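# Press the gauge pin on the magnet-marked post

## Task

A checking fixture has four posts, and one of them has a yellow magnet on it. Press that post's gauge pin fully home and keep it there for about one second; it is fine if the spring returns it afterwards. Do not disturb the other three pins, and do not move the magnet.

## Robot and tools

Robot: two UR20-type arms, left_arm and right_arm, each ending in a Robotiq 2F-85 two-finger gripper. Each arm has a wrist camera: cam_left_wrist and cam_right_wrist, both 896x504 images. Scene frame: origin at table-top height midway between the nominal bases, +z up, +x out over the table, left_arm on the +y side. Calibrated bases in the scene frame: left_arm (+0.060, +0.928, 0), right_arm (-0.064, -0.817, 0), each turned only slightly about z.

Frames. Reported hand positions (metres), quaternions (wxyz) and velocities are in each arm's own base frame. Motion offsets are along the axes of that arm's current Hand target. Gripper axes: fingers point along +z and open and close along y. A camera block sticks out about 10 cm toward the gripper's +x. end_effector_position is the spot between the closed pads; closed fingertips reach about 19 mm past it (6 mm when open).

The 18-number row, used by execute_actions and move. One flat list covers both arms: 9 for left_arm, then 9 for right_arm. Each nine is dx, dy, dz, rx, ry, rz, gripper position, force_limit, speed. All are in [-1, 1]. The six pose numbers are an offset, not a pose: they count from that arm's Hand target as it stood when the action or move began, along that target's own axes. 1.0 equals 0.6 m for dx/dy/dz and 180 degrees for the rotation; rx, ry, rz form one rotation vector. Sending an offset again moves the arm further. All six at 0 re-commands the current Hand target. Gripper position: +1 is fully open (85 mm); about -0.8 is pads touching; -1 closes until blocked. force_limit and speed shape the grip; speed -1, 0 and +1 give about 20, 85 and 150 mm/s. All three gripper numbers are commands, so repeat the last values to leave a gripper unchanged.

execute_actions(actions, cameras). actions is a list of actions. Each action is a table of up to 15 rows, and each row runs for one 1/30 s step. If a table is short, its last row is held for the rest of the 15 steps. Every row in an action is measured from the start pose of that action, not from the row before. An empty list just returns state and images. cameras selects images: omitted or ["all"] gives all, [] gives none. An unknown name invalidates the call.

move(target, speed, blend, stop_force, zero, blocking, cameras). Moves each gripper along a straight line toward its offset. target is one row, or a list of up to 15 rows, and every row counts from the same starting Hand targets. speed is in m/s, from 0.002 to 4.2, default 0.25; rotation is capped at twice that in rad/s. Give one speed, or one per target. blend is in metres and rounds corners in a list. stop_force (6 to 120 N, shared by both arms) ends an arm's path when its wrist sensor feels that much push against the motion. The arm then backs off slightly but still presses a little. Do not rely on it while the gripper is rotating, and leave it out when moving away from a contact. zero (default true) re-zeros the sensor before the move. blocking=false returns after 0.5 s and cannot be combined with stop_force. Paths do not avoid obstacles. The result ends with a "move:" line giving the outcome (done, off_target, moving, held, fault) and any limits (paced = pose clipped, held = steps withheld). done only means within 3 mm and 2 degrees; it says nothing about contact.

wait(seconds 0 to 10) holds the last commands. stop() brakes a running move. zoom_image(camera, region [x0,y0,x1,y1] in pixels, at most 504x504) enlarges part of the latest image from one wrist camera. zero_wrist_force(arm) tares that arm's force sensor. read_manual gives licence text only. finished_scene(scene 1 to 3) ends the scene permanently. Scene 1 is practice.

Results include joint positions and torques, Hand target, end_effector_position, wrist force and torque in the gripper's own axes, plus a peak-force line. Gripper fields: object_status (0 moving, 1 blocked while opening, 2 blocked while closing, i.e. gripping, 3 reached the target or pads met) and position_measured in counts (3 open, 78 ≈ 60 mm, 130 ≈ 40 mm, 180 ≈ 20 mm, 230 pads meet). Calls that ran actions also list some per-step positions. A MOTOR HOT line warns of heating. Reported poses can be a few cm off.

Control notes. Motion lags commands by about 0.2 s. Orientation is clipped to within 32 degrees of the current orientation each step. A gripper may settle short of its Hand target; the next command re-requests it, or you can send the missing distance. A blocked arm keeps pushing until it is commanded back past its gripper. Steer paths away from the arm's own base, and avoid near-straight arm poses, which speed up motion.

Avoid: contact torques at the joint limits (shoulder 678, elbow 398, wrists 98.4 N m) or about 150 N of outside force, either of which stops the arm for 10 s. Also avoid fast touches, since arms are stiff and a target even slightly past a firm surface can fault. Do not let anything fall off the table. Avoid arm-to-arm contact, which can fail the scene, and motor overheating, which brakes the arm at 85 °C. For this job, press the pin slowly, use a modest stop_force or small offsets, and push only the chosen pin. Hold for about a second, then withdraw without touching the magnet or the other pins.

Each tool is called after "Emit:" in YAML: its name, and indented under it one key for each argument.

## Session

Emit:
execute_actions:
  actions: []

Scene clock: 0.00 s.
left_arm: end_effector_position=(+1.6020, +0.5513, +0.3701) position_measured=3 object_status=3 end_effector_quat_wxyz=(-0.049, +0.940, +0.190, +0.279) | right_arm: end_effector_position=(+0.4481, +0.4679, +0.3319) position_measured=3 object_status=3 end_effector_quat_wxyz=(-0.272, +0.502, +0.649, +0.503)
Joint positions: left_arm=[0.193 -0.686 0.985 -2.439 -1.472 -3.319] | right_arm=[4.007 -1.969 -2.772 1.193 2.076 2.519]
Joint velocities: within noise
Joint torques (N m): no reading
Motor temperatures (°C): left_arm=[24 35 26 39 34 34] | right_arm=[28 36 36 37 34 38]
Wrist force (N): no reading
Wrist torque (N m): no reading
Wrist force, peak (N): no reading
Hand target: left_arm +1.6020, +0.5513, +0.3701; -0.049, +0.940, +0.190, +0.279 | right_arm +0.4481, +0.4679, +0.3319; -0.272, +0.502, +0.649, +0.503
Tool commands: left_gripper/position=+1.0 left_gripper/force_limit=+1.0 left_gripper/speed=+1.0 right_gripper/position=+1.0 right_gripper/force_limit=+1.0 right_gripper/speed=+1.0
camera_calibration:
cam_left_wrist: T_world_to_cam=[[0.280319, -0.958405, -0.0536817, 0.116011], [-0.933413, -0.259108, -0.248199, 1.75322], [0.223966, 0.119682, -0.967221, 0.0591923], [0, 0, 0, 1]] pos_world=[1.5907, 0.558373, 0.498626]
cam_right_wrist: T_world_to_cam=[[0.956613, -0.13676, 0.257272, -0.433465], [0.120637, -0.61784, -0.776995, 0.502422], [0.265214, 0.774319, -0.574535, -0.162484], [0, 0, 0, 1]] pos_world=[0.39714, 0.37695, 0.408545]

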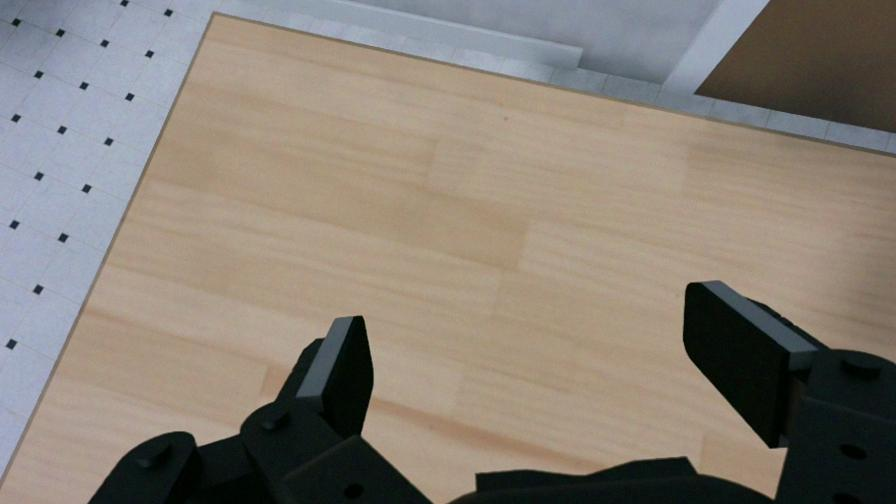

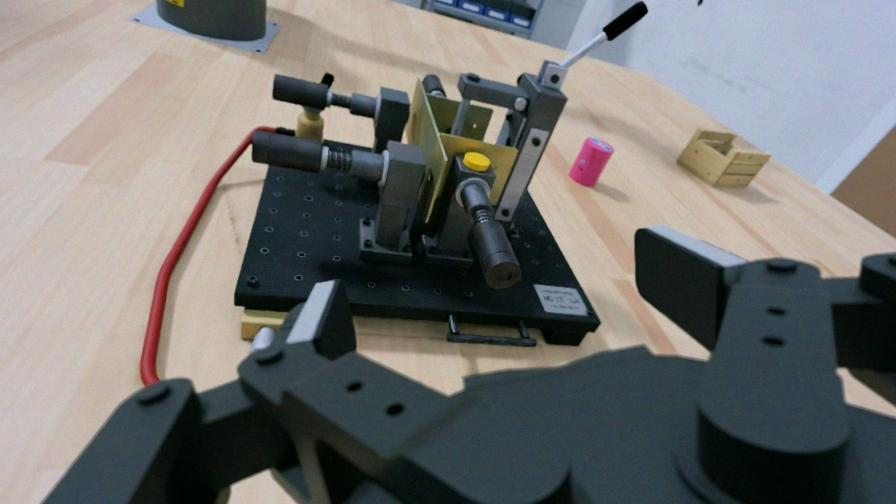

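Emit:
zoom_image:
  camera: "cam_right_wrist"
  region: [230, 40, 630, 360]

Scaled by 1.260 from the camera's 896x504 image, which has a finer 1280x720 frame.

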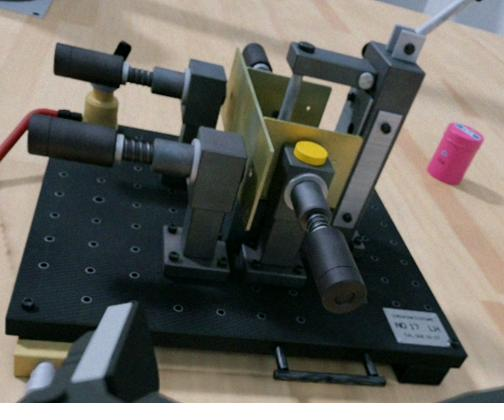

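Emit:
move:
  target: [0,0,0,0,0,0,1,1,1,-0.101,0.135,0.043,0.027,0.121,0.122,-1,-1,0]
  cameras: ["cam_right_wrist"]

Emit:
zoom_image:
  camera: "cam_right_wrist"
  region: [200, 40, 600, 360]

Scene clock: 2.73 s.
left_arm: end_effector_position=(+1.6020, +0.5513, +0.3701) position_measured=3 object_status=3 end_effector_quat_wxyz=(-0.049, +0.940, +0.190, +0.279) | right_arm: end_effector_position=(+0.5110, +0.4669, +0.3118) position_measured=232 object_status=3 end_effector_quat_wxyz=(-0.415, +0.507, +0.564, +0.503)
Joint positions: left_arm=[0.193 -0.686 0.985 -2.439 -1.472 -3.319] | right_arm=[3.807 -2.201 -2.608 1.437 2.422 2.818]
Joint velocities: within noise
Joint torques (N m): left_arm=[1.03 -278.64 -105.47 -11.16 1.07 -0.65] | right_arm=[15.15 142.6 -17.47 1.23 -3.79 -7.21]
Motor temperatures (°C): left_arm=[24 35 26 39 34 34] | right_arm=[28 36 36 37 34 38]
Wrist force (N): left_arm=[0.2 -0.2 -0.1] | right_arm=[-1.1 -0.1 -0.5]
Wrist torque (N m): left_arm=[-0.03 -0.02 0.00] | right_arm=[-0.06 0.39 -0.38]
Wrist force, peak (N): left_arm=[0.7 -0.5 -0.3] | right_arm=[-8.7 6.6 2.4]
Hand target: left_arm +1.6020, +0.5513, +0.3701; -0.049, +0.940, +0.190, +0.279 | right_arm +0.5109, +0.4669, +0.3118; -0.415, +0.507, +0.564, +0.503 (not the last commanded pose)
Off the commanded pose: left_arm 0.000 m, 0 deg | right_arm 0.038 m, 12 deg.
move: held (right_arm; a check stopped the path); limits=held
pose unreachable (right arm): on one or more control steps of this call, first in action 0 (counted from 0), this arm could not follow its commanded pose, so it was not sent that pose on those steps. It may still have moved: this result reports where it is.
cause: moving toward the commanded pose would bring two parts of the arm too close to each other (its gripper and another part of the arm, with joints 4 (wrist 1) to 6 (wrist 3) between them).
camera_calibration:
cam_right_wrist: T_world_to_cam=[[0.993507, -0.113685, -0.00447656, -0.436536], [-0.0525032, -0.423215, -0.904507, 0.515927], [0.100934, 0.898869, -0.426435, -0.210251], [0, 0, 0, 1]] pos_world=[0.482011, 0.357708, 0.375047]
Images, in order (width x height): cam_right_wrist 896x504.

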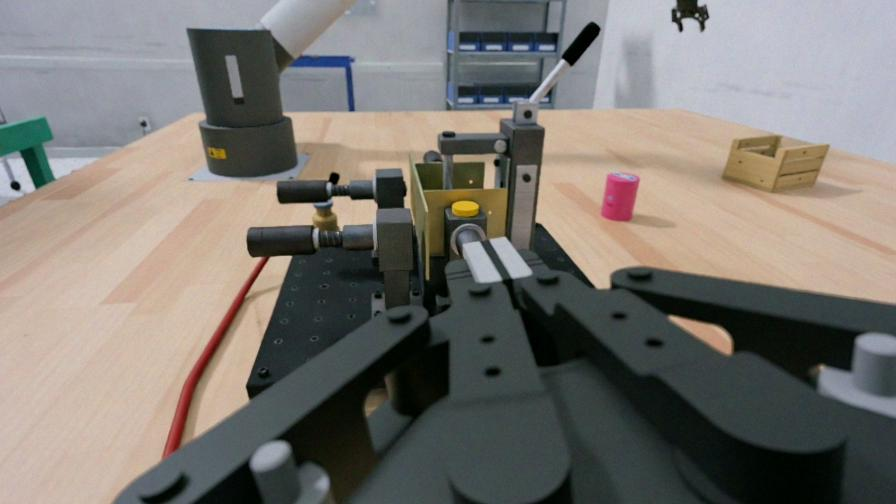

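Scaled by 1.260 from the camera's 896x504 image, which has a finer 1280x720 frame.

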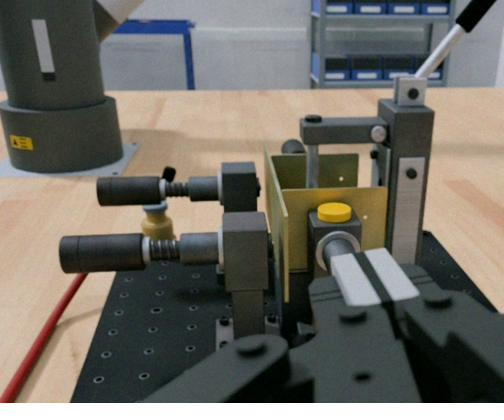

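Emit:
move:
  target: [0,0,0,0,0,0,1,1,1,-0.198,0.037,0.283,0,0,0,-1,-1,0]
  cameras: ["cam_right_wrist"]

Emit:
zoom_image:
  camera: "cam_right_wrist"
  region: [300, 50, 660, 330]

Scene clock: 5.10 s.
left_arm: end_effector_position=(+1.6020, +0.5513, +0.3701) position_measured=3 object_status=3 end_effector_quat_wxyz=(-0.049, +0.940, +0.190, +0.279) | right_arm: end_effector_position=(+0.5568, +0.6156, +0.1735) position_measured=232 object_status=3 end_effector_quat_wxyz=(-0.415, +0.507, +0.564, +0.503)
Joint positions: left_arm=[0.193 -0.686 0.985 -2.439 -1.472 -3.319] | right_arm=[3.957 -2.448 -2.424 1.532 2.275 2.862]
Joint velocities: within noise
Joint torques (N m): left_arm=[5.65 -274.07 -109.41 -10.86 2.91 0.59] | right_arm=[22.02 135.78 10.63 4.15 -4.15 5.23]
Motor temperatures (°C): left_arm=[24 35 26 39 34 34] | right_arm=[28 36 36 37 34 38]
Wrist force (N): left_arm=[0.2 0.0 -0.2] | right_arm=[-0.1 -1.3 -0.2]
Wrist torque (N m): left_arm=[0.01 -0.02 0.00] | right_arm=[-0.34 0.28 -0.25]
Wrist force, peak (N): left_arm=[0.7 -0.2 -0.2] | right_arm=[0.3 -0.5 -3.0]
Hand target: left_arm +1.6020, +0.5513, +0.3701; -0.049, +0.940, +0.190, +0.279 | right_arm +0.5569, +0.6158, +0.1734; -0.415, +0.507, +0.564, +0.503
Off the commanded pose: left_arm 0.000 m, 0 deg | right_arm 0.000 m, 0 deg.
move: done
camera_calibration:
cam_right_wrist: T_world_to_cam=[[0.993508, -0.113681, -0.00424308, -0.4658], [-0.0522917, -0.423239, -0.904508, 0.456114], [0.10103, 0.898858, -0.426436, -0.407646], [0, 0, 0, 1]] pos_world=[0.527812, 0.506508, 0.236748]
Images, in order (width x height): cam_right_wrist 896x504.

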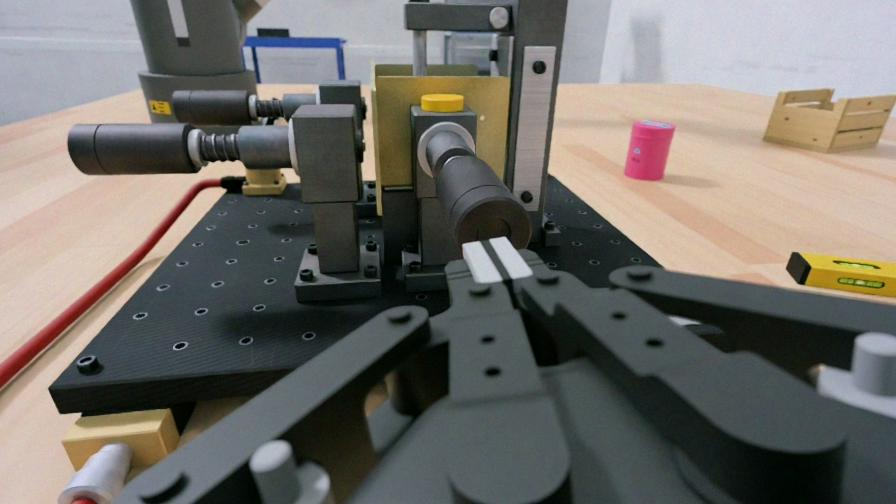

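Scaled by 1.400 from the camera's 896x504 image, which has a finer 1280x720 frame.

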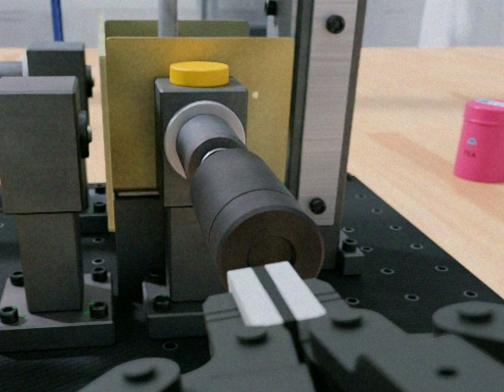

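Emit:
move:
  target: [0,0,0,0,0,0,1,1,1,-0.008,0.012,0.0445,0,0,0,-1,-1,0]
  cameras: []
  speed: 0.08

Emit:
move:
  target: [0,0,0,0,0,0,1,1,1,0.018,-0.0023,0.1153,0,0,0,-1,-1,0]
  cameras: ["cam_right_wrist"]
  speed: 0.012
  stop_force: 45

Emit:
zoom_image:
  camera: "cam_right_wrist"
  region: [300, 50, 660, 330]

Scene clock: 6.47 s.
left_arm: end_effector_position=(+1.6020, +0.5513, +0.3701) position_measured=3 object_status=3 end_effector_quat_wxyz=(-0.049, +0.940, +0.190, +0.279) | right_arm: end_effector_position=(+0.5657, +0.6411, +0.1658) position_measured=232 object_status=3 end_effector_quat_wxyz=(-0.415, +0.507, +0.564, +0.503)
Joint positions: left_arm=[0.193 -0.686 0.985 -2.439 -1.472 -3.319] | right_arm=[3.975 -2.456 -2.392 1.511 2.257 2.867]
Joint velocities: within noise
Joint torques (N m): left_arm=[2.71 -276.86 -109.45 -11.14 3 0.73] | right_arm=[23.43 140.76 15.55 2.09 -4.1 5.95]
Motor temperatures (°C): left_arm=[24 35 26 39 34 34] | right_arm=[28 36 36 37 34 38]
Wrist force (N): left_arm=[0.2 0.1 0.2] | right_arm=[0.3 -1.3 0.1]
Wrist torque (N m): left_arm=[0.03 -0.02 0.00] | right_arm=[-0.33 0.18 -0.21]
Wrist force, peak (N): left_arm=[0.7 -0.2 -0.3] | right_arm=[0.1 -1.4 -1.5]
Hand target: left_arm +1.6020, +0.5513, +0.3701; -0.049, +0.940, +0.190, +0.279 | right_arm +0.5658, +0.6412, +0.1657; -0.415, +0.507, +0.564, +0.503
Off the commanded pose: left_arm 0.000 m, 0 deg | right_arm 0.000 m, 0 deg.
move: done
No camera images: "cameras" was empty.

Scene clock: 11.00 s.
left_arm: end_effector_position=(+1.6020, +0.5513, +0.3701) position_measured=3 object_status=3 end_effector_quat_wxyz=(-0.049, +0.940, +0.190, +0.279) | right_arm: end_effector_position=(+0.5658, +0.6812, +0.1657) position_measured=232 object_status=3 end_effector_quat_wxyz=(-0.415, +0.507, +0.564, +0.503)
Joint positions: left_arm=[0.193 -0.686 0.985 -2.439 -1.472 -3.319] | right_arm=[4.018 -2.452 -2.362 1.483 2.215 2.878]
Joint velocities: within noise
Joint torques (N m): left_arm=[6.05 -285.36 -110.4 -11.3 3.22 1.51] | right_arm=[4.08 168.11 15.43 4.96 3.44 -6.65]
Motor temperatures (°C): left_arm=[24 35 26 39 34 34] | right_arm=[28 36 36 37 34 38]
Wrist force (N): left_arm=[0.5 0.0 -0.2] | right_arm=[-6.7 -8.2 -50.8]
Wrist torque (N m): left_arm=[0.01 -0.08 0.00] | right_arm=[0.07 0.43 -0.25]
Wrist force, peak (N): left_arm=[0.7 -0.3 -0.3] | right_arm=[-14.7 -7.4 -104.4]
Hand target: left_arm +1.6020, +0.5513, +0.3701; -0.049, +0.940, +0.190, +0.279 | right_arm +0.5658, +0.6812, +0.1657; -0.415, +0.507, +0.564, +0.503 (not the last commanded pose)
Off the commanded pose: left_arm 0.000 m, 0 deg | right_arm 0.030 m, 0 deg.
move: contact (right_arm)
camera_calibration:
cam_right_wrist: T_world_to_cam=[[0.993513, -0.113636, -0.00437673, -0.467315], [-0.0524018, -0.42331, -0.904468, 0.477385], [0.100927, 0.89883, -0.426519, -0.470756], [0, 0, 0, 1]] pos_world=[0.536811, 0.572108, 0.228947]
Images, in order (width x height): cam_right_wrist 896x504.

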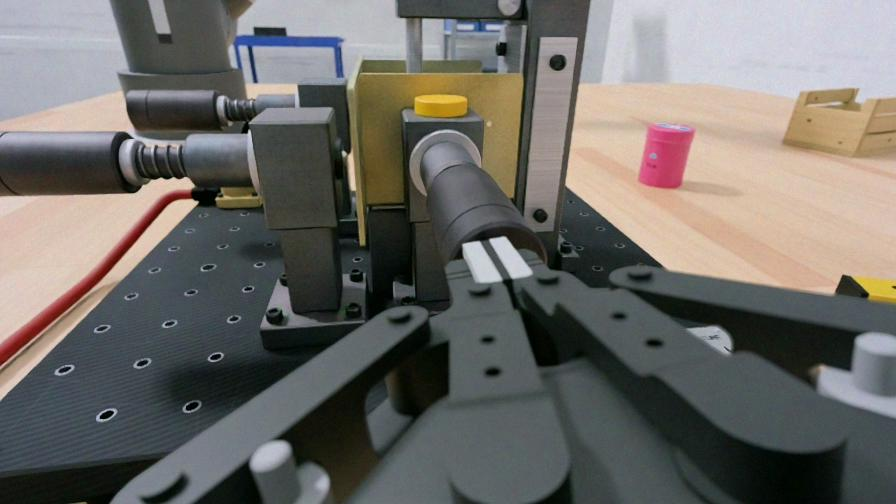

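Scaled by 1.400 from the camera's 896x504 image, which has a finer 1280x720 frame.

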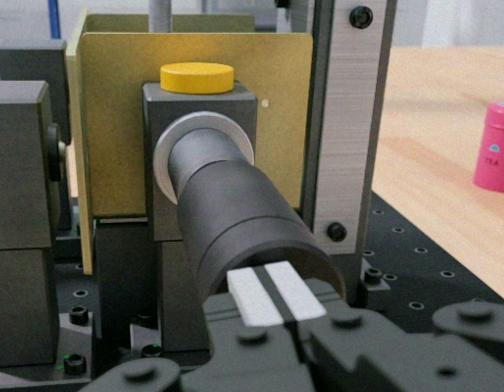

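Emit:
wait:
  seconds: 1.2
  cameras: []

Emit:
move:
  target: [0,0,0,0,0,0,1,1,1,-0.018,0.0023,-0.1153,0,0,0,-1,-1,0]
  cameras: ["cam_right_wrist"]
  speed: 0.1

Scene clock: 12.40 s.
left_arm: end_effector_position=(+1.6020, +0.5513, +0.3701) position_measured=3 object_status=3 end_effector_quat_wxyz=(-0.049, +0.940, +0.190, +0.279) | right_arm: end_effector_position=(+0.5658, +0.6812, +0.1657) position_measured=232 object_status=3 end_effector_quat_wxyz=(-0.415, +0.507, +0.564, +0.503)
Joint positions: left_arm=[0.193 -0.686 0.985 -2.439 -1.472 -3.319] | right_arm=[4.018 -2.452 -2.362 1.483 2.215 2.877]
Joint velocities: within noise
Joint torques (N m): left_arm=[7.95 -281.38 -112.91 -11.45 3.94 1.79] | right_arm=[4.02 156.02 13.13 6.21 3.85 -6.99]
Motor temperatures (°C): left_arm=[24 35 26 39 34 34] | right_arm=[28 36 36 37 34 38]
Wrist force (N): left_arm=[0.1 -0.5 -0.1] | right_arm=[-5.9 -7.7 -47.8]
Wrist torque (N m): left_arm=[-0.09 0.00 0.00] | right_arm=[0.11 0.41 -0.25]
Wrist force, peak (N): left_arm=[0.4 -0.5 -0.2] | right_arm=[-6.4 -8.1 -50.4]
Hand target: left_arm +1.6020, +0.5513, +0.3701; -0.049, +0.940, +0.190, +0.279 | right_arm +0.5658, +0.6812, +0.1657; -0.415, +0.507, +0.564, +0.503 (not the last commanded pose)
Tool commands: left_gripper/position=+1.0 left_gripper/force_limit=+1.0 left_gripper/speed=+1.0 right_gripper/position=-1.0 right_gripper/force_limit=-1.0 right_gripper/speed=+0.0
Off the commanded pose: left_arm 0.000 m, 0 deg | right_arm 0.030 m, 0 deg.
wait: 1.20 s; at rest from the start
No camera images: "cameras" was empty.

Scene clock: 13.57 s.
left_arm: end_effector_position=(+1.6020, +0.5513, +0.3701) position_measured=3 object_status=3 end_effector_quat_wxyz=(-0.049, +0.940, +0.190, +0.279) | right_arm: end_effector_position=(+0.5658, +0.6113, +0.1657) position_measured=232 object_status=3 end_effector_quat_wxyz=(-0.415, +0.507, +0.564, +0.503)
Joint positions: left_arm=[0.193 -0.686 0.985 -2.439 -1.472 -3.319] | right_arm=[3.94 -2.46 -2.413 1.53 2.291 2.858]
Joint velocities: within noise
Joint torques (N m): left_arm=[7.48 -285.41 -114.96 -10.79 4.38 2.73] | right_arm=[-15.17 140.84 -18.05 13.03 4.41 -7.35]
Motor temperatures (°C): left_arm=[24 35 26 39 34 34] | right_arm=[28 36 36 37 34 38]
Wrist force (N): left_arm=[0.1 -0.1 0.1] | right_arm=[0.3 -1.0 -0.5]
Wrist torque (N m): left_arm=[-0.01 0.00 -0.01] | right_arm=[-0.30 0.20 -0.26]
Wrist force, peak (N): left_arm=[0.7 -0.1 0.1] | right_arm=[-5.9 -8.0 -47.6]
Hand target: left_arm +1.6020, +0.5513, +0.3701; -0.049, +0.940, +0.190, +0.279 | right_arm +0.5658, +0.6111, +0.1657; -0.415, +0.507, +0.564, +0.503
Off the commanded pose: left_arm 0.000 m, 0 deg | right_arm 0.000 m, 0 deg.
move: done
camera_calibration:
cam_right_wrist: T_world_to_cam=[[0.993513, -0.113636, -0.00437673, -0.475257], [-0.0524018, -0.42331, -0.904468, 0.447886], [0.100927, 0.89883, -0.426519, -0.407885], [0, 0, 0, 1]] pos_world=[0.536811, 0.502208, 0.229047]
Images, in order (width x height): cam_right_wrist 896x504.

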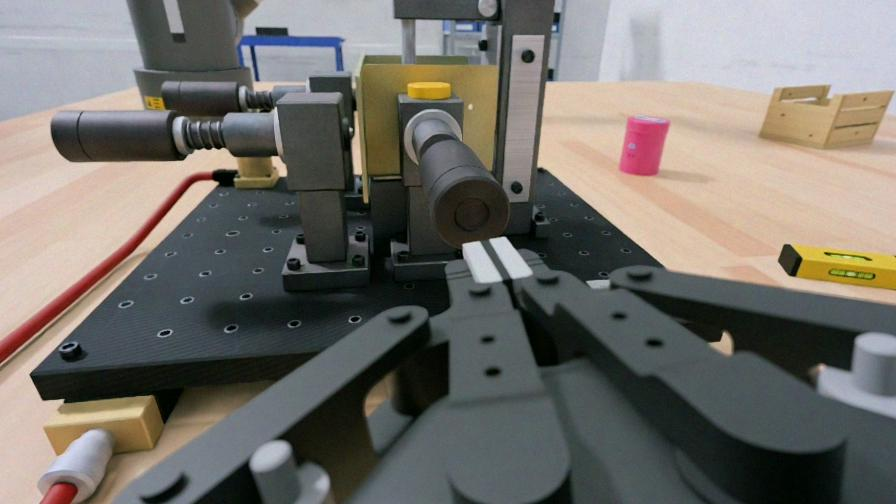

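Emit:
finished_scene:
  scene: 2

The scene is finished: the task was done.


## Next scene

The same job, from a new start.

Emit:
execute_actions:
  actions: []

Emit:
zoom_image:
  camera: "cam_right_wrist"
  region: [230, 40, 630, 360]

Scene clock: 0.00 s.
left_arm: end_effector_position=(+0.3071, -0.4220, +0.1602) position_measured=3 object_status=3 end_effector_quat_wxyz=(+0.066, +0.956, -0.074, +0.275) | right_arm: end_effector_position=(+0.4900, -0.3027, +0.2369) position_measured=3 object_status=3 end_effector_quat_wxyz=(+0.548, -0.467, -0.511, -0.471)
Joint positions: left_arm=[-1.763 -1.739 2.857 -2.766 -1.003 1.555] | right_arm=[2.511 -2.074 -2.06 -2.212 2.389 -0.015]
Joint velocities: within noise
Joint torques (N m): no reading
Motor temperatures (°C): left_arm=[24 35 26 38 34 33] | right_arm=[28 35 35 36 33 38]
Wrist force (N): no reading
Wrist torque (N m): no reading
Wrist force, peak (N): no reading
Hand target: left_arm +0.3071, -0.4220, +0.1602; +0.066, +0.956, -0.074, +0.275 | right_arm +0.4900, -0.3027, +0.2369; +0.548, -0.467, -0.511, -0.471
Tool commands: left_gripper/position=+1.0 left_gripper/force_limit=+1.0 left_gripper/speed=+1.0 right_gripper/position=+1.0 right_gripper/force_limit=+1.0 right_gripper/speed=+1.0
camera_calibration:
cam_left_wrist: T_world_to_cam=[[-0.285835, -0.958093, 0.0188626, -0.30276], [-0.929607, 0.27245, -0.248197, 0.463413], [0.232657, -0.0884782, -0.968526, 0.172428], [0, 0, 0, 1]] pos_world=[0.304136, -0.401073, 0.28773]
cam_right_wrist: T_world_to_cam=[[0.978979, 0.0562001, -0.196068, -0.399553], [-0.174505, -0.266853, -0.947807, 0.238768], [-0.105588, 0.962097, -0.251436, 0.530477], [0, 0, 0, 1]] pos_world=[0.488832, -0.424199, 0.281347]

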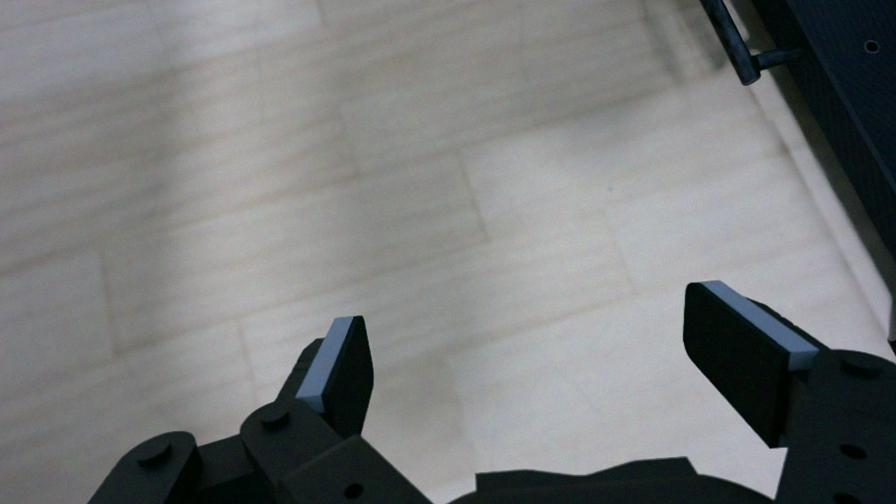

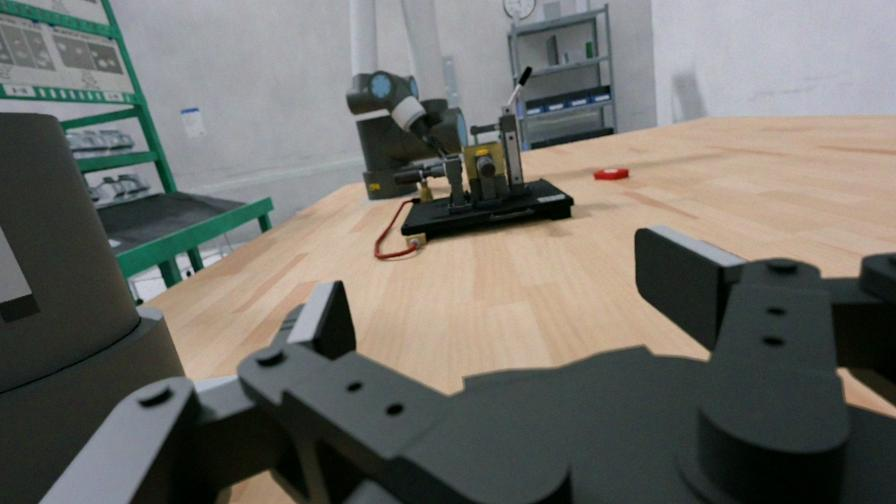

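Scaled by 1.260 from the camera's 896x504 image, which has a finer 1280x720 frame.

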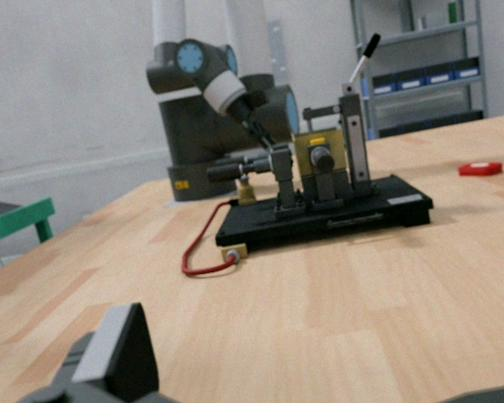

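Emit:
move:
  target: [0,0,0,0,0,0,1,1,1,0.27,0.12,0.97,0,-0.14,0,-1,-1,0]
  cameras: ["cam_right_wrist"]
  speed: 0.35

Emit:
zoom_image:
  camera: "cam_right_wrist"
  region: [230, 40, 630, 360]

Scene clock: 3.57 s.
left_arm: end_effector_position=(+0.3071, -0.4220, +0.1602) position_measured=3 object_status=3 end_effector_quat_wxyz=(+0.066, +0.956, -0.074, +0.275) | right_arm: end_effector_position=(+0.4971, +0.2770, +0.4214) position_measured=232 object_status=3 end_effector_quat_wxyz=(-0.423, +0.558, +0.618, +0.357)
Joint positions: left_arm=[-1.763 -1.739 2.857 -2.766 -1.003 1.555] | right_arm=[3.466 -1.523 -2.614 -0.153 2.704 2.065]
Joint velocities: within noise
Joint torques (N m): left_arm=[4.67 -5.84 -57.84 -9.12 3.49 -0.87] | right_arm=[14.89 21.1 50.93 15.39 0.69 6.14]
Motor temperatures (°C): left_arm=[24 35 26 38 34 33] | right_arm=[28 35 35 36 33 38]
Wrist force (N): left_arm=[0.1 -0.2 -0.1] | right_arm=[0.2 -0.2 1.0]
Wrist torque (N m): left_arm=[-0.03 -0.01 0.00] | right_arm=[0.15 0.25 -0.21]
Wrist force, peak (N): left_arm=[-0.1 -0.5 -0.3] | right_arm=[2.3 1.1 4.2]
Hand target: left_arm +0.3071, -0.4220, +0.1602; +0.066, +0.956, -0.074, +0.275 | right_arm +0.4971, +0.2770, +0.4213; -0.423, +0.558, +0.618, +0.357
Off the commanded pose: left_arm 0.000 m, 0 deg | right_arm 0.000 m, 0 deg.
move: done
camera_calibration:
cam_right_wrist: T_world_to_cam=[[0.988156, -0.00787323, -0.153248, -0.407835], [-0.121988, -0.646161, -0.753389, 0.566587], [-0.0930915, 0.76316, -0.639469, 0.232298], [0, 0, 0, 1]] pos_world=[0.493746, 0.185615, 0.512907]
Images, in order (width x height): cam_right_wrist 896x504.

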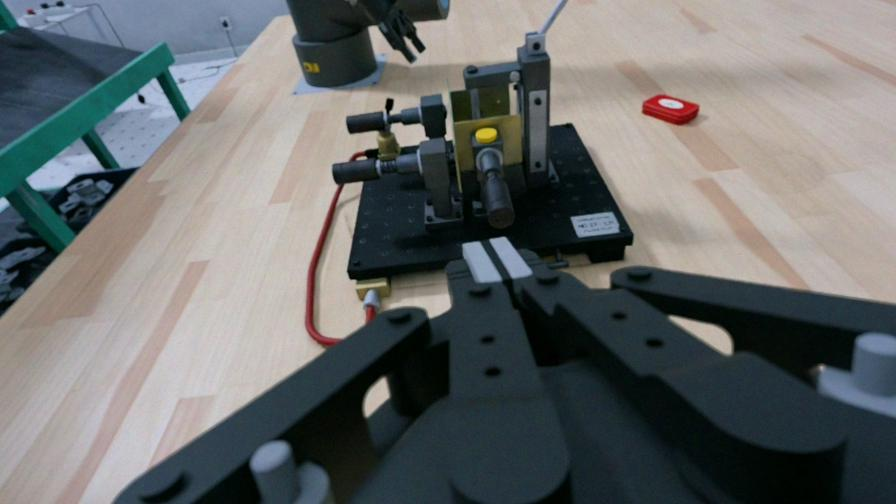

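Scaled by 1.260 from the camera's 896x504 image, which has a finer 1280x720 frame.

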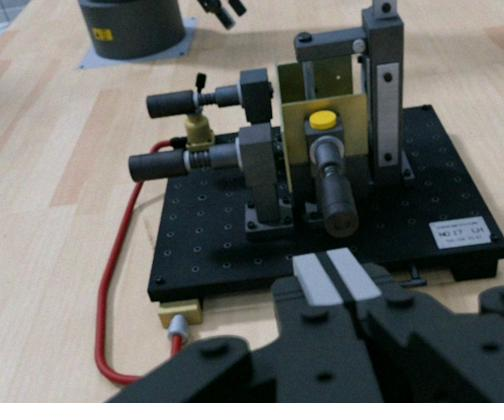

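Emit:
move:
  target: [0,0,0,0,0,0,1,1,1,-0.189,0.107,0.639,-0.033,0.112,0.014,-1,-1,0]
  cameras: ["cam_right_wrist"]

Emit:
zoom_image:
  camera: "cam_right_wrist"
  region: [300, 50, 660, 330]

Scene clock: 6.50 s.
left_arm: end_effector_position=(+0.3071, -0.4220, +0.1602) position_measured=3 object_status=3 end_effector_quat_wxyz=(+0.066, +0.956, -0.074, +0.275) | right_arm: end_effector_position=(+0.5068, +0.4715, +0.2608) position_measured=232 object_status=3 end_effector_quat_wxyz=(-0.472, +0.539, +0.566, +0.408)
Joint positions: left_arm=[-1.763 -1.739 2.857 -2.766 -1.003 1.555] | right_arm=[3.773 -2.236 -2.582 1.257 2.567 2.831]
Joint velocities: within noise
Joint torques (N m): left_arm=[3.92 -7.03 -59.78 -7.73 3.58 -1.02] | right_arm=[-20.29 146.7 -12.62 1.36 6.72 -6.97]
Motor temperatures (°C): left_arm=[24 35 26 38 34 33] | right_arm=[28 35 35 36 33 38]
Wrist force (N): left_arm=[-0.1 0.1 0.0] | right_arm=[-0.4 0.1 0.8]
Wrist torque (N m): left_arm=[0.03 0.01 0.00] | right_arm=[0.30 0.17 -0.15]
Wrist force, peak (N): left_arm=[0.4 0.1 -0.4] | right_arm=[-11.5 4.4 19.6]
Hand target: left_arm +0.3071, -0.4220, +0.1602; +0.066, +0.956, -0.074, +0.275 | right_arm +0.5068, +0.4715, +0.2608; -0.472, +0.539, +0.566, +0.408 (not the last commanded pose)
Off the commanded pose: left_arm 0.000 m, 0 deg | right_arm 0.153 m, 11 deg.
move: held (right_arm; a check stopped the path); limits=held
pose unreachable (right arm): on one or more control steps of this call, first in action 0 (counted from 0), this arm could not follow its commanded pose, so it was not sent that pose on those steps. It may still have moved: this result reports where it is.
cause: moving toward the commanded pose would bring two parts of the arm too close to each other (its gripper and another part of the arm, with joints 4 (wrist 1) to 6 (wrist 3) between them).
camera_calibration:
cam_right_wrist: T_world_to_cam=[[0.981749, -0.0200408, -0.189121, -0.422135], [-0.173421, -0.502513, -0.846998, 0.555231], [-0.0780615, 0.864337, -0.496817, -0.110456], [0, 0, 0, 1]] pos_world=[0.502097, 0.366023, 0.335569]
Images, in order (width x height): cam_right_wrist 896x504.

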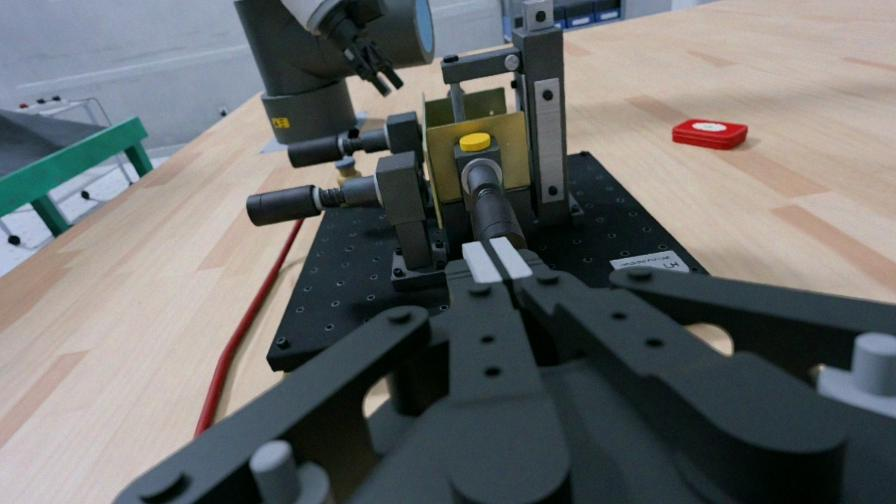

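Scaled by 1.400 from the camera's 896x504 image, which has a finer 1280x720 frame.

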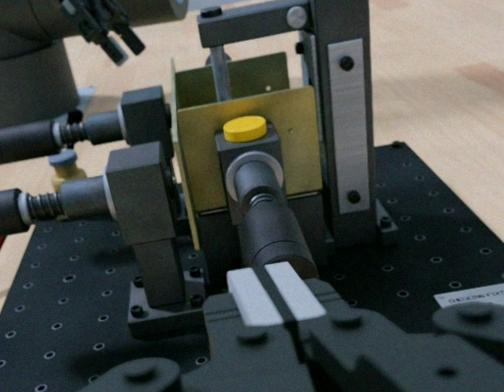

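Emit:
move:
  target:
    - [0,0,0,0,0,0,1,1,1,-0.018,0.033,0.216,0,0,0,-1,-1,0]
    - [0,0,0,0,0,0,1,1,1,-0.105,0.038,0.230,-0.027,0.05,0.006,-1,-1,0]
  cameras: ["cam_right_wrist"]
  blend: 0.02

Emit:
zoom_image:
  camera: "cam_right_wrist"
  region: [300, 50, 660, 330]

Scene clock: 8.43 s.
left_arm: end_effector_position=(+0.3071, -0.4220, +0.1602) position_measured=3 object_status=3 end_effector_quat_wxyz=(+0.066, +0.956, -0.074, +0.275) | right_arm: end_effector_position=(+0.5139, +0.5925, +0.2014) position_measured=232 object_status=3 end_effector_quat_wxyz=(-0.480, +0.538, +0.547, +0.426)
Joint positions: left_arm=[-1.763 -1.739 2.857 -2.766 -1.003 1.555] | right_arm=[3.939 -2.385 -2.473 1.453 2.396 2.997]
Joint velocities: within noise
Joint torques (N m): left_arm=[6.34 -6.85 -59.95 -7.2 3.96 -1.03] | right_arm=[-19.86 169.6 -17.63 0.62 5.94 -8.1]
Motor temperatures (°C): left_arm=[24 35 26 38 34 33] | right_arm=[28 35 35 36 33 38]
Wrist force (N): left_arm=[0.2 0.2 -0.1] | right_arm=[-0.2 0.2 0.3]
Wrist torque (N m): left_arm=[0.04 -0.04 0.00] | right_arm=[0.27 0.08 -0.20]
Wrist force, peak (N): left_arm=[0.0 -0.2 -0.4] | right_arm=[-17.3 1.0 4.9]
Hand target: left_arm +0.3071, -0.4220, +0.1602; +0.066, +0.956, -0.074, +0.275 | right_arm +0.5139, +0.5925, +0.2014; -0.480, +0.538, +0.547, +0.426 (not the last commanded pose)
Off the commanded pose: left_arm 0.000 m, 0 deg | right_arm 0.034 m, 7 deg.
move: held (right_arm; a check stopped the path); path passed 1 of 2 targets; limits=held
pose unreachable (right arm): on one or more control steps of this call, first in action 0 (counted from 0), this arm could not follow its commanded pose, so it was not sent that pose on those steps. It may still have moved: this result reports where it is.
cause: moving toward the commanded pose would bring two parts of the arm too close to each other (its gripper and another part of the arm, with joints 4 (wrist 1) to 6 (wrist 3) between them).
camera_calibration:
cam_right_wrist: T_world_to_cam=[[0.97947, -0.0397011, -0.197641, -0.423404], [-0.193569, -0.459013, -0.867086, 0.555593], [-0.0562955, 0.887542, -0.457274, -0.276827], [0, 0, 0, 1]] pos_world=[0.506673, 0.48391, 0.271479]
Images, in order (width x height): cam_right_wrist 896x504.

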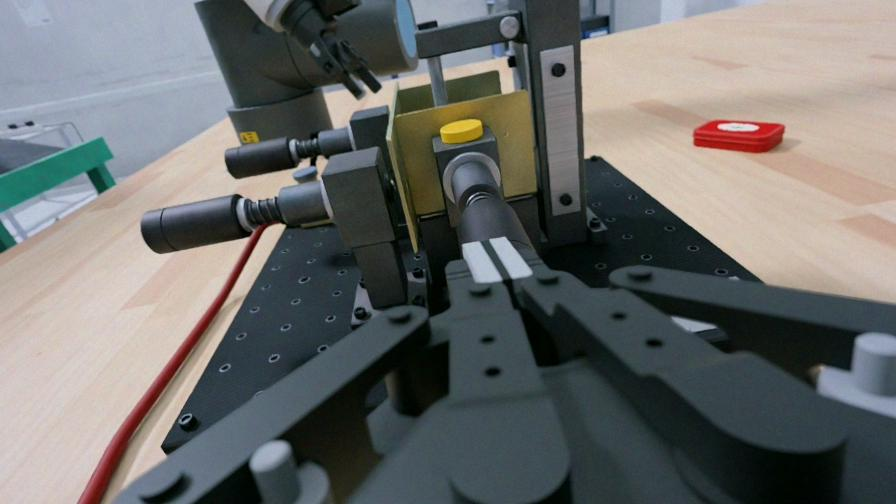

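Scaled by 1.400 from the camera's 896x504 image, which has a finer 1280x720 frame.

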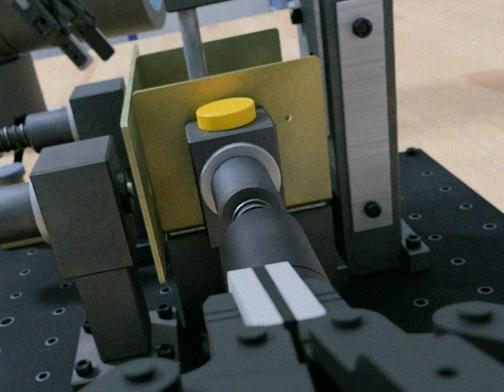

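Emit:
move:
  target: [0,0,0,0,0,0,1,1,1,-0.053,0.011,0.03,0,0,0,-1,-1,0]
  cameras: ["cam_right_wrist"]
  speed: 0.1

Emit:
zoom_image:
  camera: "cam_right_wrist"
  region: [300, 50, 660, 330]

Scene clock: 9.77 s.
left_arm: end_effector_position=(+0.3071, -0.4220, +0.1602) position_measured=3 object_status=3 end_effector_quat_wxyz=(+0.066, +0.956, -0.074, +0.275) | right_arm: end_effector_position=(+0.5180, +0.6048, +0.1667) position_measured=232 object_status=3 end_effector_quat_wxyz=(-0.480, +0.538, +0.547, +0.426)
Joint positions: left_arm=[-1.763 -1.739 2.857 -2.766 -1.003 1.555] | right_arm=[3.949 -2.445 -2.447 1.489 2.386 3]
Joint velocities: within noise
Joint torques (N m): left_arm=[6.83 -6.07 -64.05 -7.07 3.77 -1.17] | right_arm=[16.27 135.49 1.45 11.84 -1.9 5.81]
Motor temperatures (°C): left_arm=[24 35 26 38 34 33] | right_arm=[28 35 35 36 33 38]
Wrist force (N): left_arm=[-0.1 0.0 -0.1] | right_arm=[-0.1 -0.5 0.1]
Wrist torque (N m): left_arm=[0.01 0.02 0.00] | right_arm=[0.09 0.19 -0.16]
Wrist force, peak (N): left_arm=[0.0 -0.4 0.1] | right_arm=[-1.1 0.1 1.1]
Hand target: left_arm +0.3071, -0.4220, +0.1602; +0.066, +0.956, -0.074, +0.275 | right_arm +0.5181, +0.6048, +0.1666; -0.480, +0.538, +0.547, +0.426
Off the commanded pose: left_arm 0.000 m, 0 deg | right_arm 0.000 m, 0 deg.
move: done
camera_calibration:
cam_right_wrist: T_world_to_cam=[[0.979469, -0.0397301, -0.197643, -0.433774], [-0.193576, -0.45913, -0.867022, 0.531991], [-0.0562968, 0.88748, -0.457394, -0.30332], [0, 0, 0, 1]] pos_world=[0.510773, 0.496209, 0.236779]
Images, in order (width x height): cam_right_wrist 896x504.

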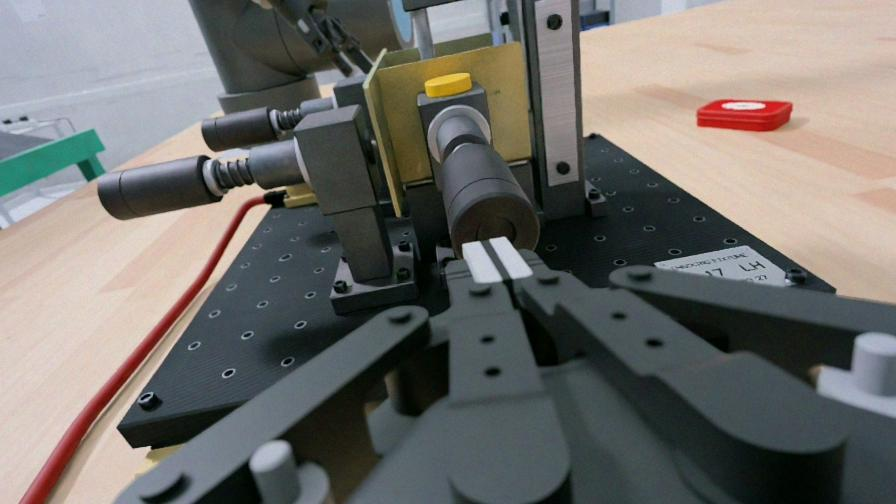

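Scaled by 1.400 from the camera's 896x504 image, which has a finer 1280x720 frame.

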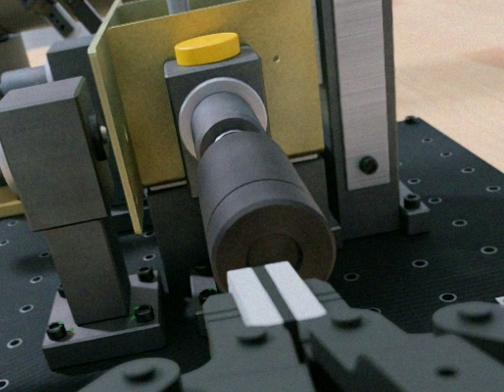

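Emit:
move:
  target: [0,0,0,0,0,0,1,1,1,0.0035,0.0073,0.036,0,0,0,-1,-1,0]
  cameras: []
  speed: 0.06

Emit:
move:
  target: [0,0,0,0,0,0,1,1,1,0.018,0.0042,0.0983,0,0,0,-1,-1,0]
  cameras: ["cam_right_wrist"]
  speed: 0.01
  stop_force: 45

Emit:
zoom_image:
  camera: "cam_right_wrist"
  region: [300, 50, 660, 330]

Emit:
wait:
  seconds: 0.9
  cameras: []

Scene clock: 11.07 s.
left_arm: end_effector_position=(+0.3071, -0.4220, +0.1602) position_measured=3 object_status=3 end_effector_quat_wxyz=(+0.066, +0.956, -0.074, +0.275) | right_arm: end_effector_position=(+0.5210, +0.6265, +0.1646) position_measured=232 object_status=3 end_effector_quat_wxyz=(-0.480, +0.538, +0.547, +0.426)
Joint positions: left_arm=[-1.763 -1.739 2.857 -2.766 -1.003 1.555] | right_arm=[3.971 -2.445 -2.427 1.475 2.365 3.008]
Joint velocities: within noise
Joint torques (N m): left_arm=[4.1 -12.13 -61.69 -6.94 4.52 -0.74] | right_arm=[26.42 179.96 7.64 1.42 -2.99 6.65]
Motor temperatures (°C): left_arm=[24 35 26 38 34 33] | right_arm=[28 35 35 36 33 38]
Wrist force (N): left_arm=[0.0 0.5 0.0] | right_arm=[-0.2 -0.6 0.5]
Wrist torque (N m): left_arm=[0.11 0.02 0.00] | right_arm=[0.08 0.22 -0.10]
Wrist force, peak (N): left_arm=[0.0 0.5 0.0] | right_arm=[0.2 -0.6 1.2]
Hand target: left_arm +0.3071, -0.4220, +0.1602; +0.066, +0.956, -0.074, +0.275 | right_arm +0.5210, +0.6267, +0.1646; -0.480, +0.538, +0.547, +0.426
Off the commanded pose: left_arm 0.000 m, 0 deg | right_arm 0.000 m, 0 deg.
move: done
No camera images: "cameras" was empty.

Scene clock: 14.43 s.
left_arm: end_effector_position=(+0.3071, -0.4220, +0.1602) position_measured=3 object_status=3 end_effector_quat_wxyz=(+0.066, +0.956, -0.074, +0.275) | right_arm: end_effector_position=(+0.5206, +0.6492, +0.1647) position_measured=232 object_status=3 end_effector_quat_wxyz=(-0.480, +0.538, +0.547, +0.426)
Joint positions: left_arm=[-1.763 -1.739 2.857 -2.766 -1.003 1.555] | right_arm=[3.997 -2.442 -2.41 1.462 2.34 3.018]
Joint velocities: within noise
Joint torques (N m): left_arm=[10.58 -5.94 -65.19 -7.26 3.79 -0.06] | right_arm=[5.94 154.17 9.26 4.7 5.26 -7.69]
Motor temperatures (°C): left_arm=[24 35 26 38 34 33] | right_arm=[28 35 35 36 33 38]
Wrist force (N): left_arm=[0.2 0.1 -0.4] | right_arm=[-8.5 -3.0 -46.0]
Wrist torque (N m): left_arm=[0.01 -0.03 0.00] | right_arm=[-0.08 0.40 -0.03]
Wrist force, peak (N): left_arm=[0.5 0.1 -0.3] | right_arm=[-15.7 -2.0 -89.8]
Hand target: left_arm +0.3071, -0.4220, +0.1602; +0.066, +0.956, -0.074, +0.275 | right_arm +0.5206, +0.6492, +0.1647; -0.480, +0.538, +0.547, +0.426 (not the last commanded pose)
Off the commanded pose: left_arm 0.000 m, 0 deg | right_arm 0.037 m, 0 deg.
move: contact (right_arm)
camera_calibration:
cam_right_wrist: T_world_to_cam=[[0.979469, -0.0397301, -0.197643, -0.434952], [-0.193576, -0.45913, -0.867022, 0.551146], [-0.0562968, 0.88748, -0.457394, -0.343492], [0, 0, 0, 1]] pos_world=[0.513373, 0.540609, 0.234779]
Images, in order (width x height): cam_right_wrist 896x504.

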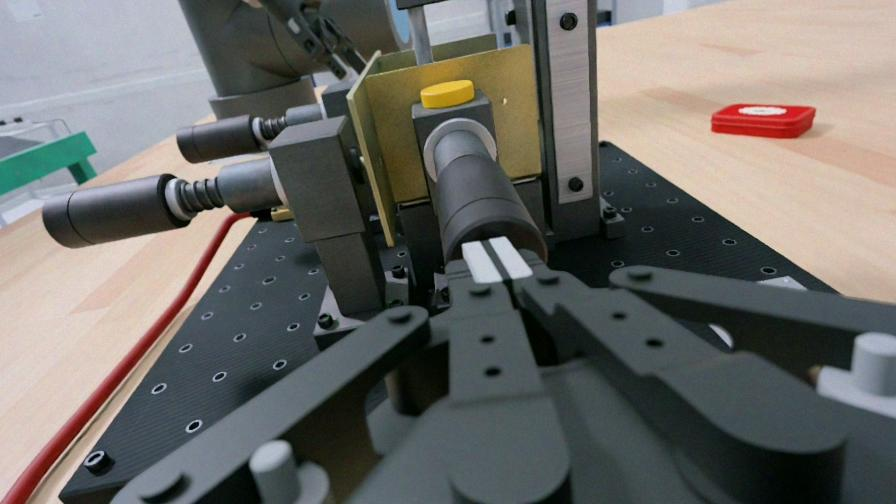

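Scaled by 1.400 from the camera's 896x504 image, which has a finer 1280x720 frame.

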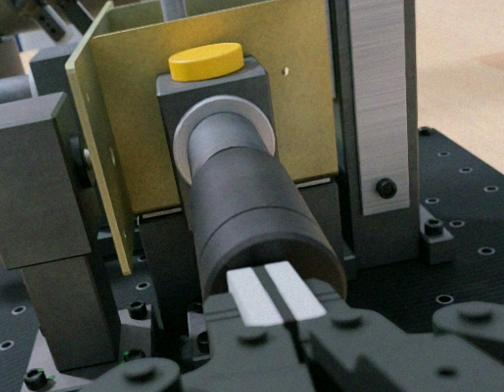

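Scene clock: 15.33 s.
left_arm: end_effector_position=(+0.3071, -0.4220, +0.1602) position_measured=3 object_status=3 end_effector_quat_wxyz=(+0.066, +0.956, -0.074, +0.275) | right_arm: end_effector_position=(+0.5206, +0.6492, +0.1647) position_measured=232 object_status=3 end_effector_quat_wxyz=(-0.480, +0.538, +0.547, +0.426)
Joint positions: left_arm=[-1.763 -1.739 2.857 -2.766 -1.003 1.555] | right_arm=[3.997 -2.442 -2.41 1.462 2.34 3.018]
Joint velocities: within noise
Joint torques (N m): left_arm=[13.09 -2.84 -67.07 -8.01 4.23 -0.56] | right_arm=[1.04 150.27 7.39 5.75 5.45 -7.38]
Motor temperatures (°C): left_arm=[24 35 26 38 34 33] | right_arm=[28 35 35 36 33 38]
Wrist force (N): left_arm=[0.1 -0.2 0.1] | right_arm=[-8.8 -3.3 -43.2]
Wrist torque (N m): left_arm=[-0.02 -0.02 0.00] | right_arm=[-0.10 0.44 -0.04]
Wrist force, peak (N): left_arm=[0.0 0.4 -0.3] | right_arm=[-9.1 -3.1 -45.7]
Hand target: left_arm +0.3071, -0.4220, +0.1602; +0.066, +0.956, -0.074, +0.275 | right_arm +0.5206, +0.6492, +0.1647; -0.480, +0.538, +0.547, +0.426 (not the last commanded pose)
Tool commands: left_gripper/position=+1.0 left_gripper/force_limit=+1.0 left_gripper/speed=+1.0 right_gripper/position=-1.0 right_gripper/force_limit=-1.0 right_gripper/speed=+0.0
Off the commanded pose: left_arm 0.000 m, 0 deg | right_arm 0.037 m, 0 deg.
wait: 0.90 s; at rest by 0.17 s
No camera images: "cameras" was empty.

Emit:
move:
  target: [0,0,0,0,0,0,1,1,1,-0.018,-0.0042,-0.0983,0,0,0,-1,-1,0]
  cameras: ["cam_right_wrist"]
  speed: 0.12

Emit:
finished_scene:
  scene: 3

Scene clock: 16.53 s.
left_arm: end_effector_position=(+0.3071, -0.4220, +0.1602) position_measured=3 object_status=3 end_effector_quat_wxyz=(+0.066, +0.956, -0.074, +0.275) | right_arm: end_effector_position=(+0.5217, +0.5894, +0.1646) position_measured=232 object_status=3 end_effector_quat_wxyz=(-0.480, +0.538, +0.547, +0.426)
Joint positions: left_arm=[-1.763 -1.739 2.857 -2.766 -1.003 1.555] | right_arm=[3.925 -2.45 -2.453 1.493 2.409 2.991]
Joint velocities: within noise
Joint torques (N m): left_arm=[10.83 -5.6 -63.37 -7.54 4.16 -1.1] | right_arm=[-15.87 132.03 -19.55 11.63 6.1 -6.91]
Motor temperatures (°C): left_arm=[24 35 26 38 34 33] | right_arm=[28 35 35 36 33 38]
Wrist force (N): left_arm=[-0.2 0.1 0.2] | right_arm=[0.4 -0.2 0.1]
Wrist torque (N m): left_arm=[0.02 0.03 0.00] | right_arm=[0.13 0.09 -0.19]
Wrist force, peak (N): left_arm=[0.0 0.2 -0.4] | right_arm=[-8.2 -3.5 -43.3]
Hand target: left_arm +0.3071, -0.4220, +0.1602; +0.066, +0.956, -0.074, +0.275 | right_arm +0.5217, +0.5892, +0.1646; -0.480, +0.538, +0.547, +0.426
Off the commanded pose: left_arm 0.000 m, 0 deg | right_arm 0.000 m, 0 deg.
move: done
camera_calibration:
cam_right_wrist: T_world_to_cam=[[0.979469, -0.0397301, -0.197643, -0.438425], [-0.193576, -0.45913, -0.867022, 0.523816], [-0.0562968, 0.88748, -0.457394, -0.290405], [0, 0, 0, 1]] pos_world=[0.514473, 0.480809, 0.234679]
Images, in order (width x height): cam_right_wrist 896x504.

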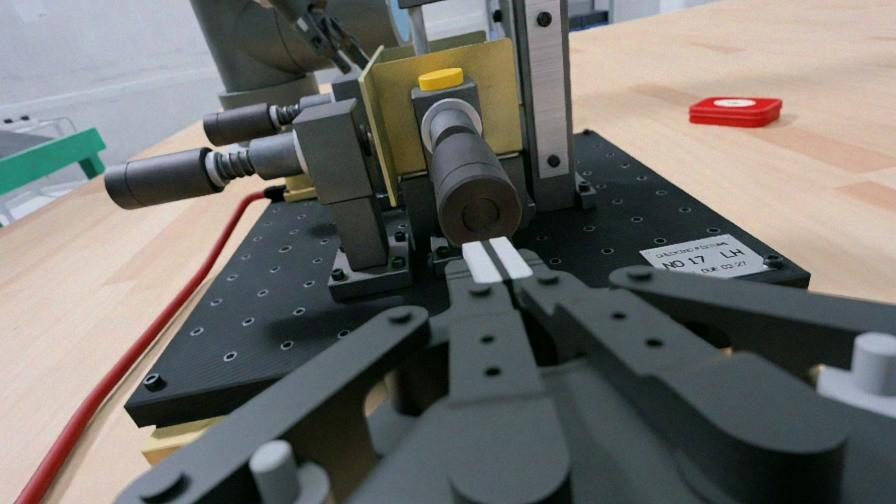

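The scene is finished: the task was done.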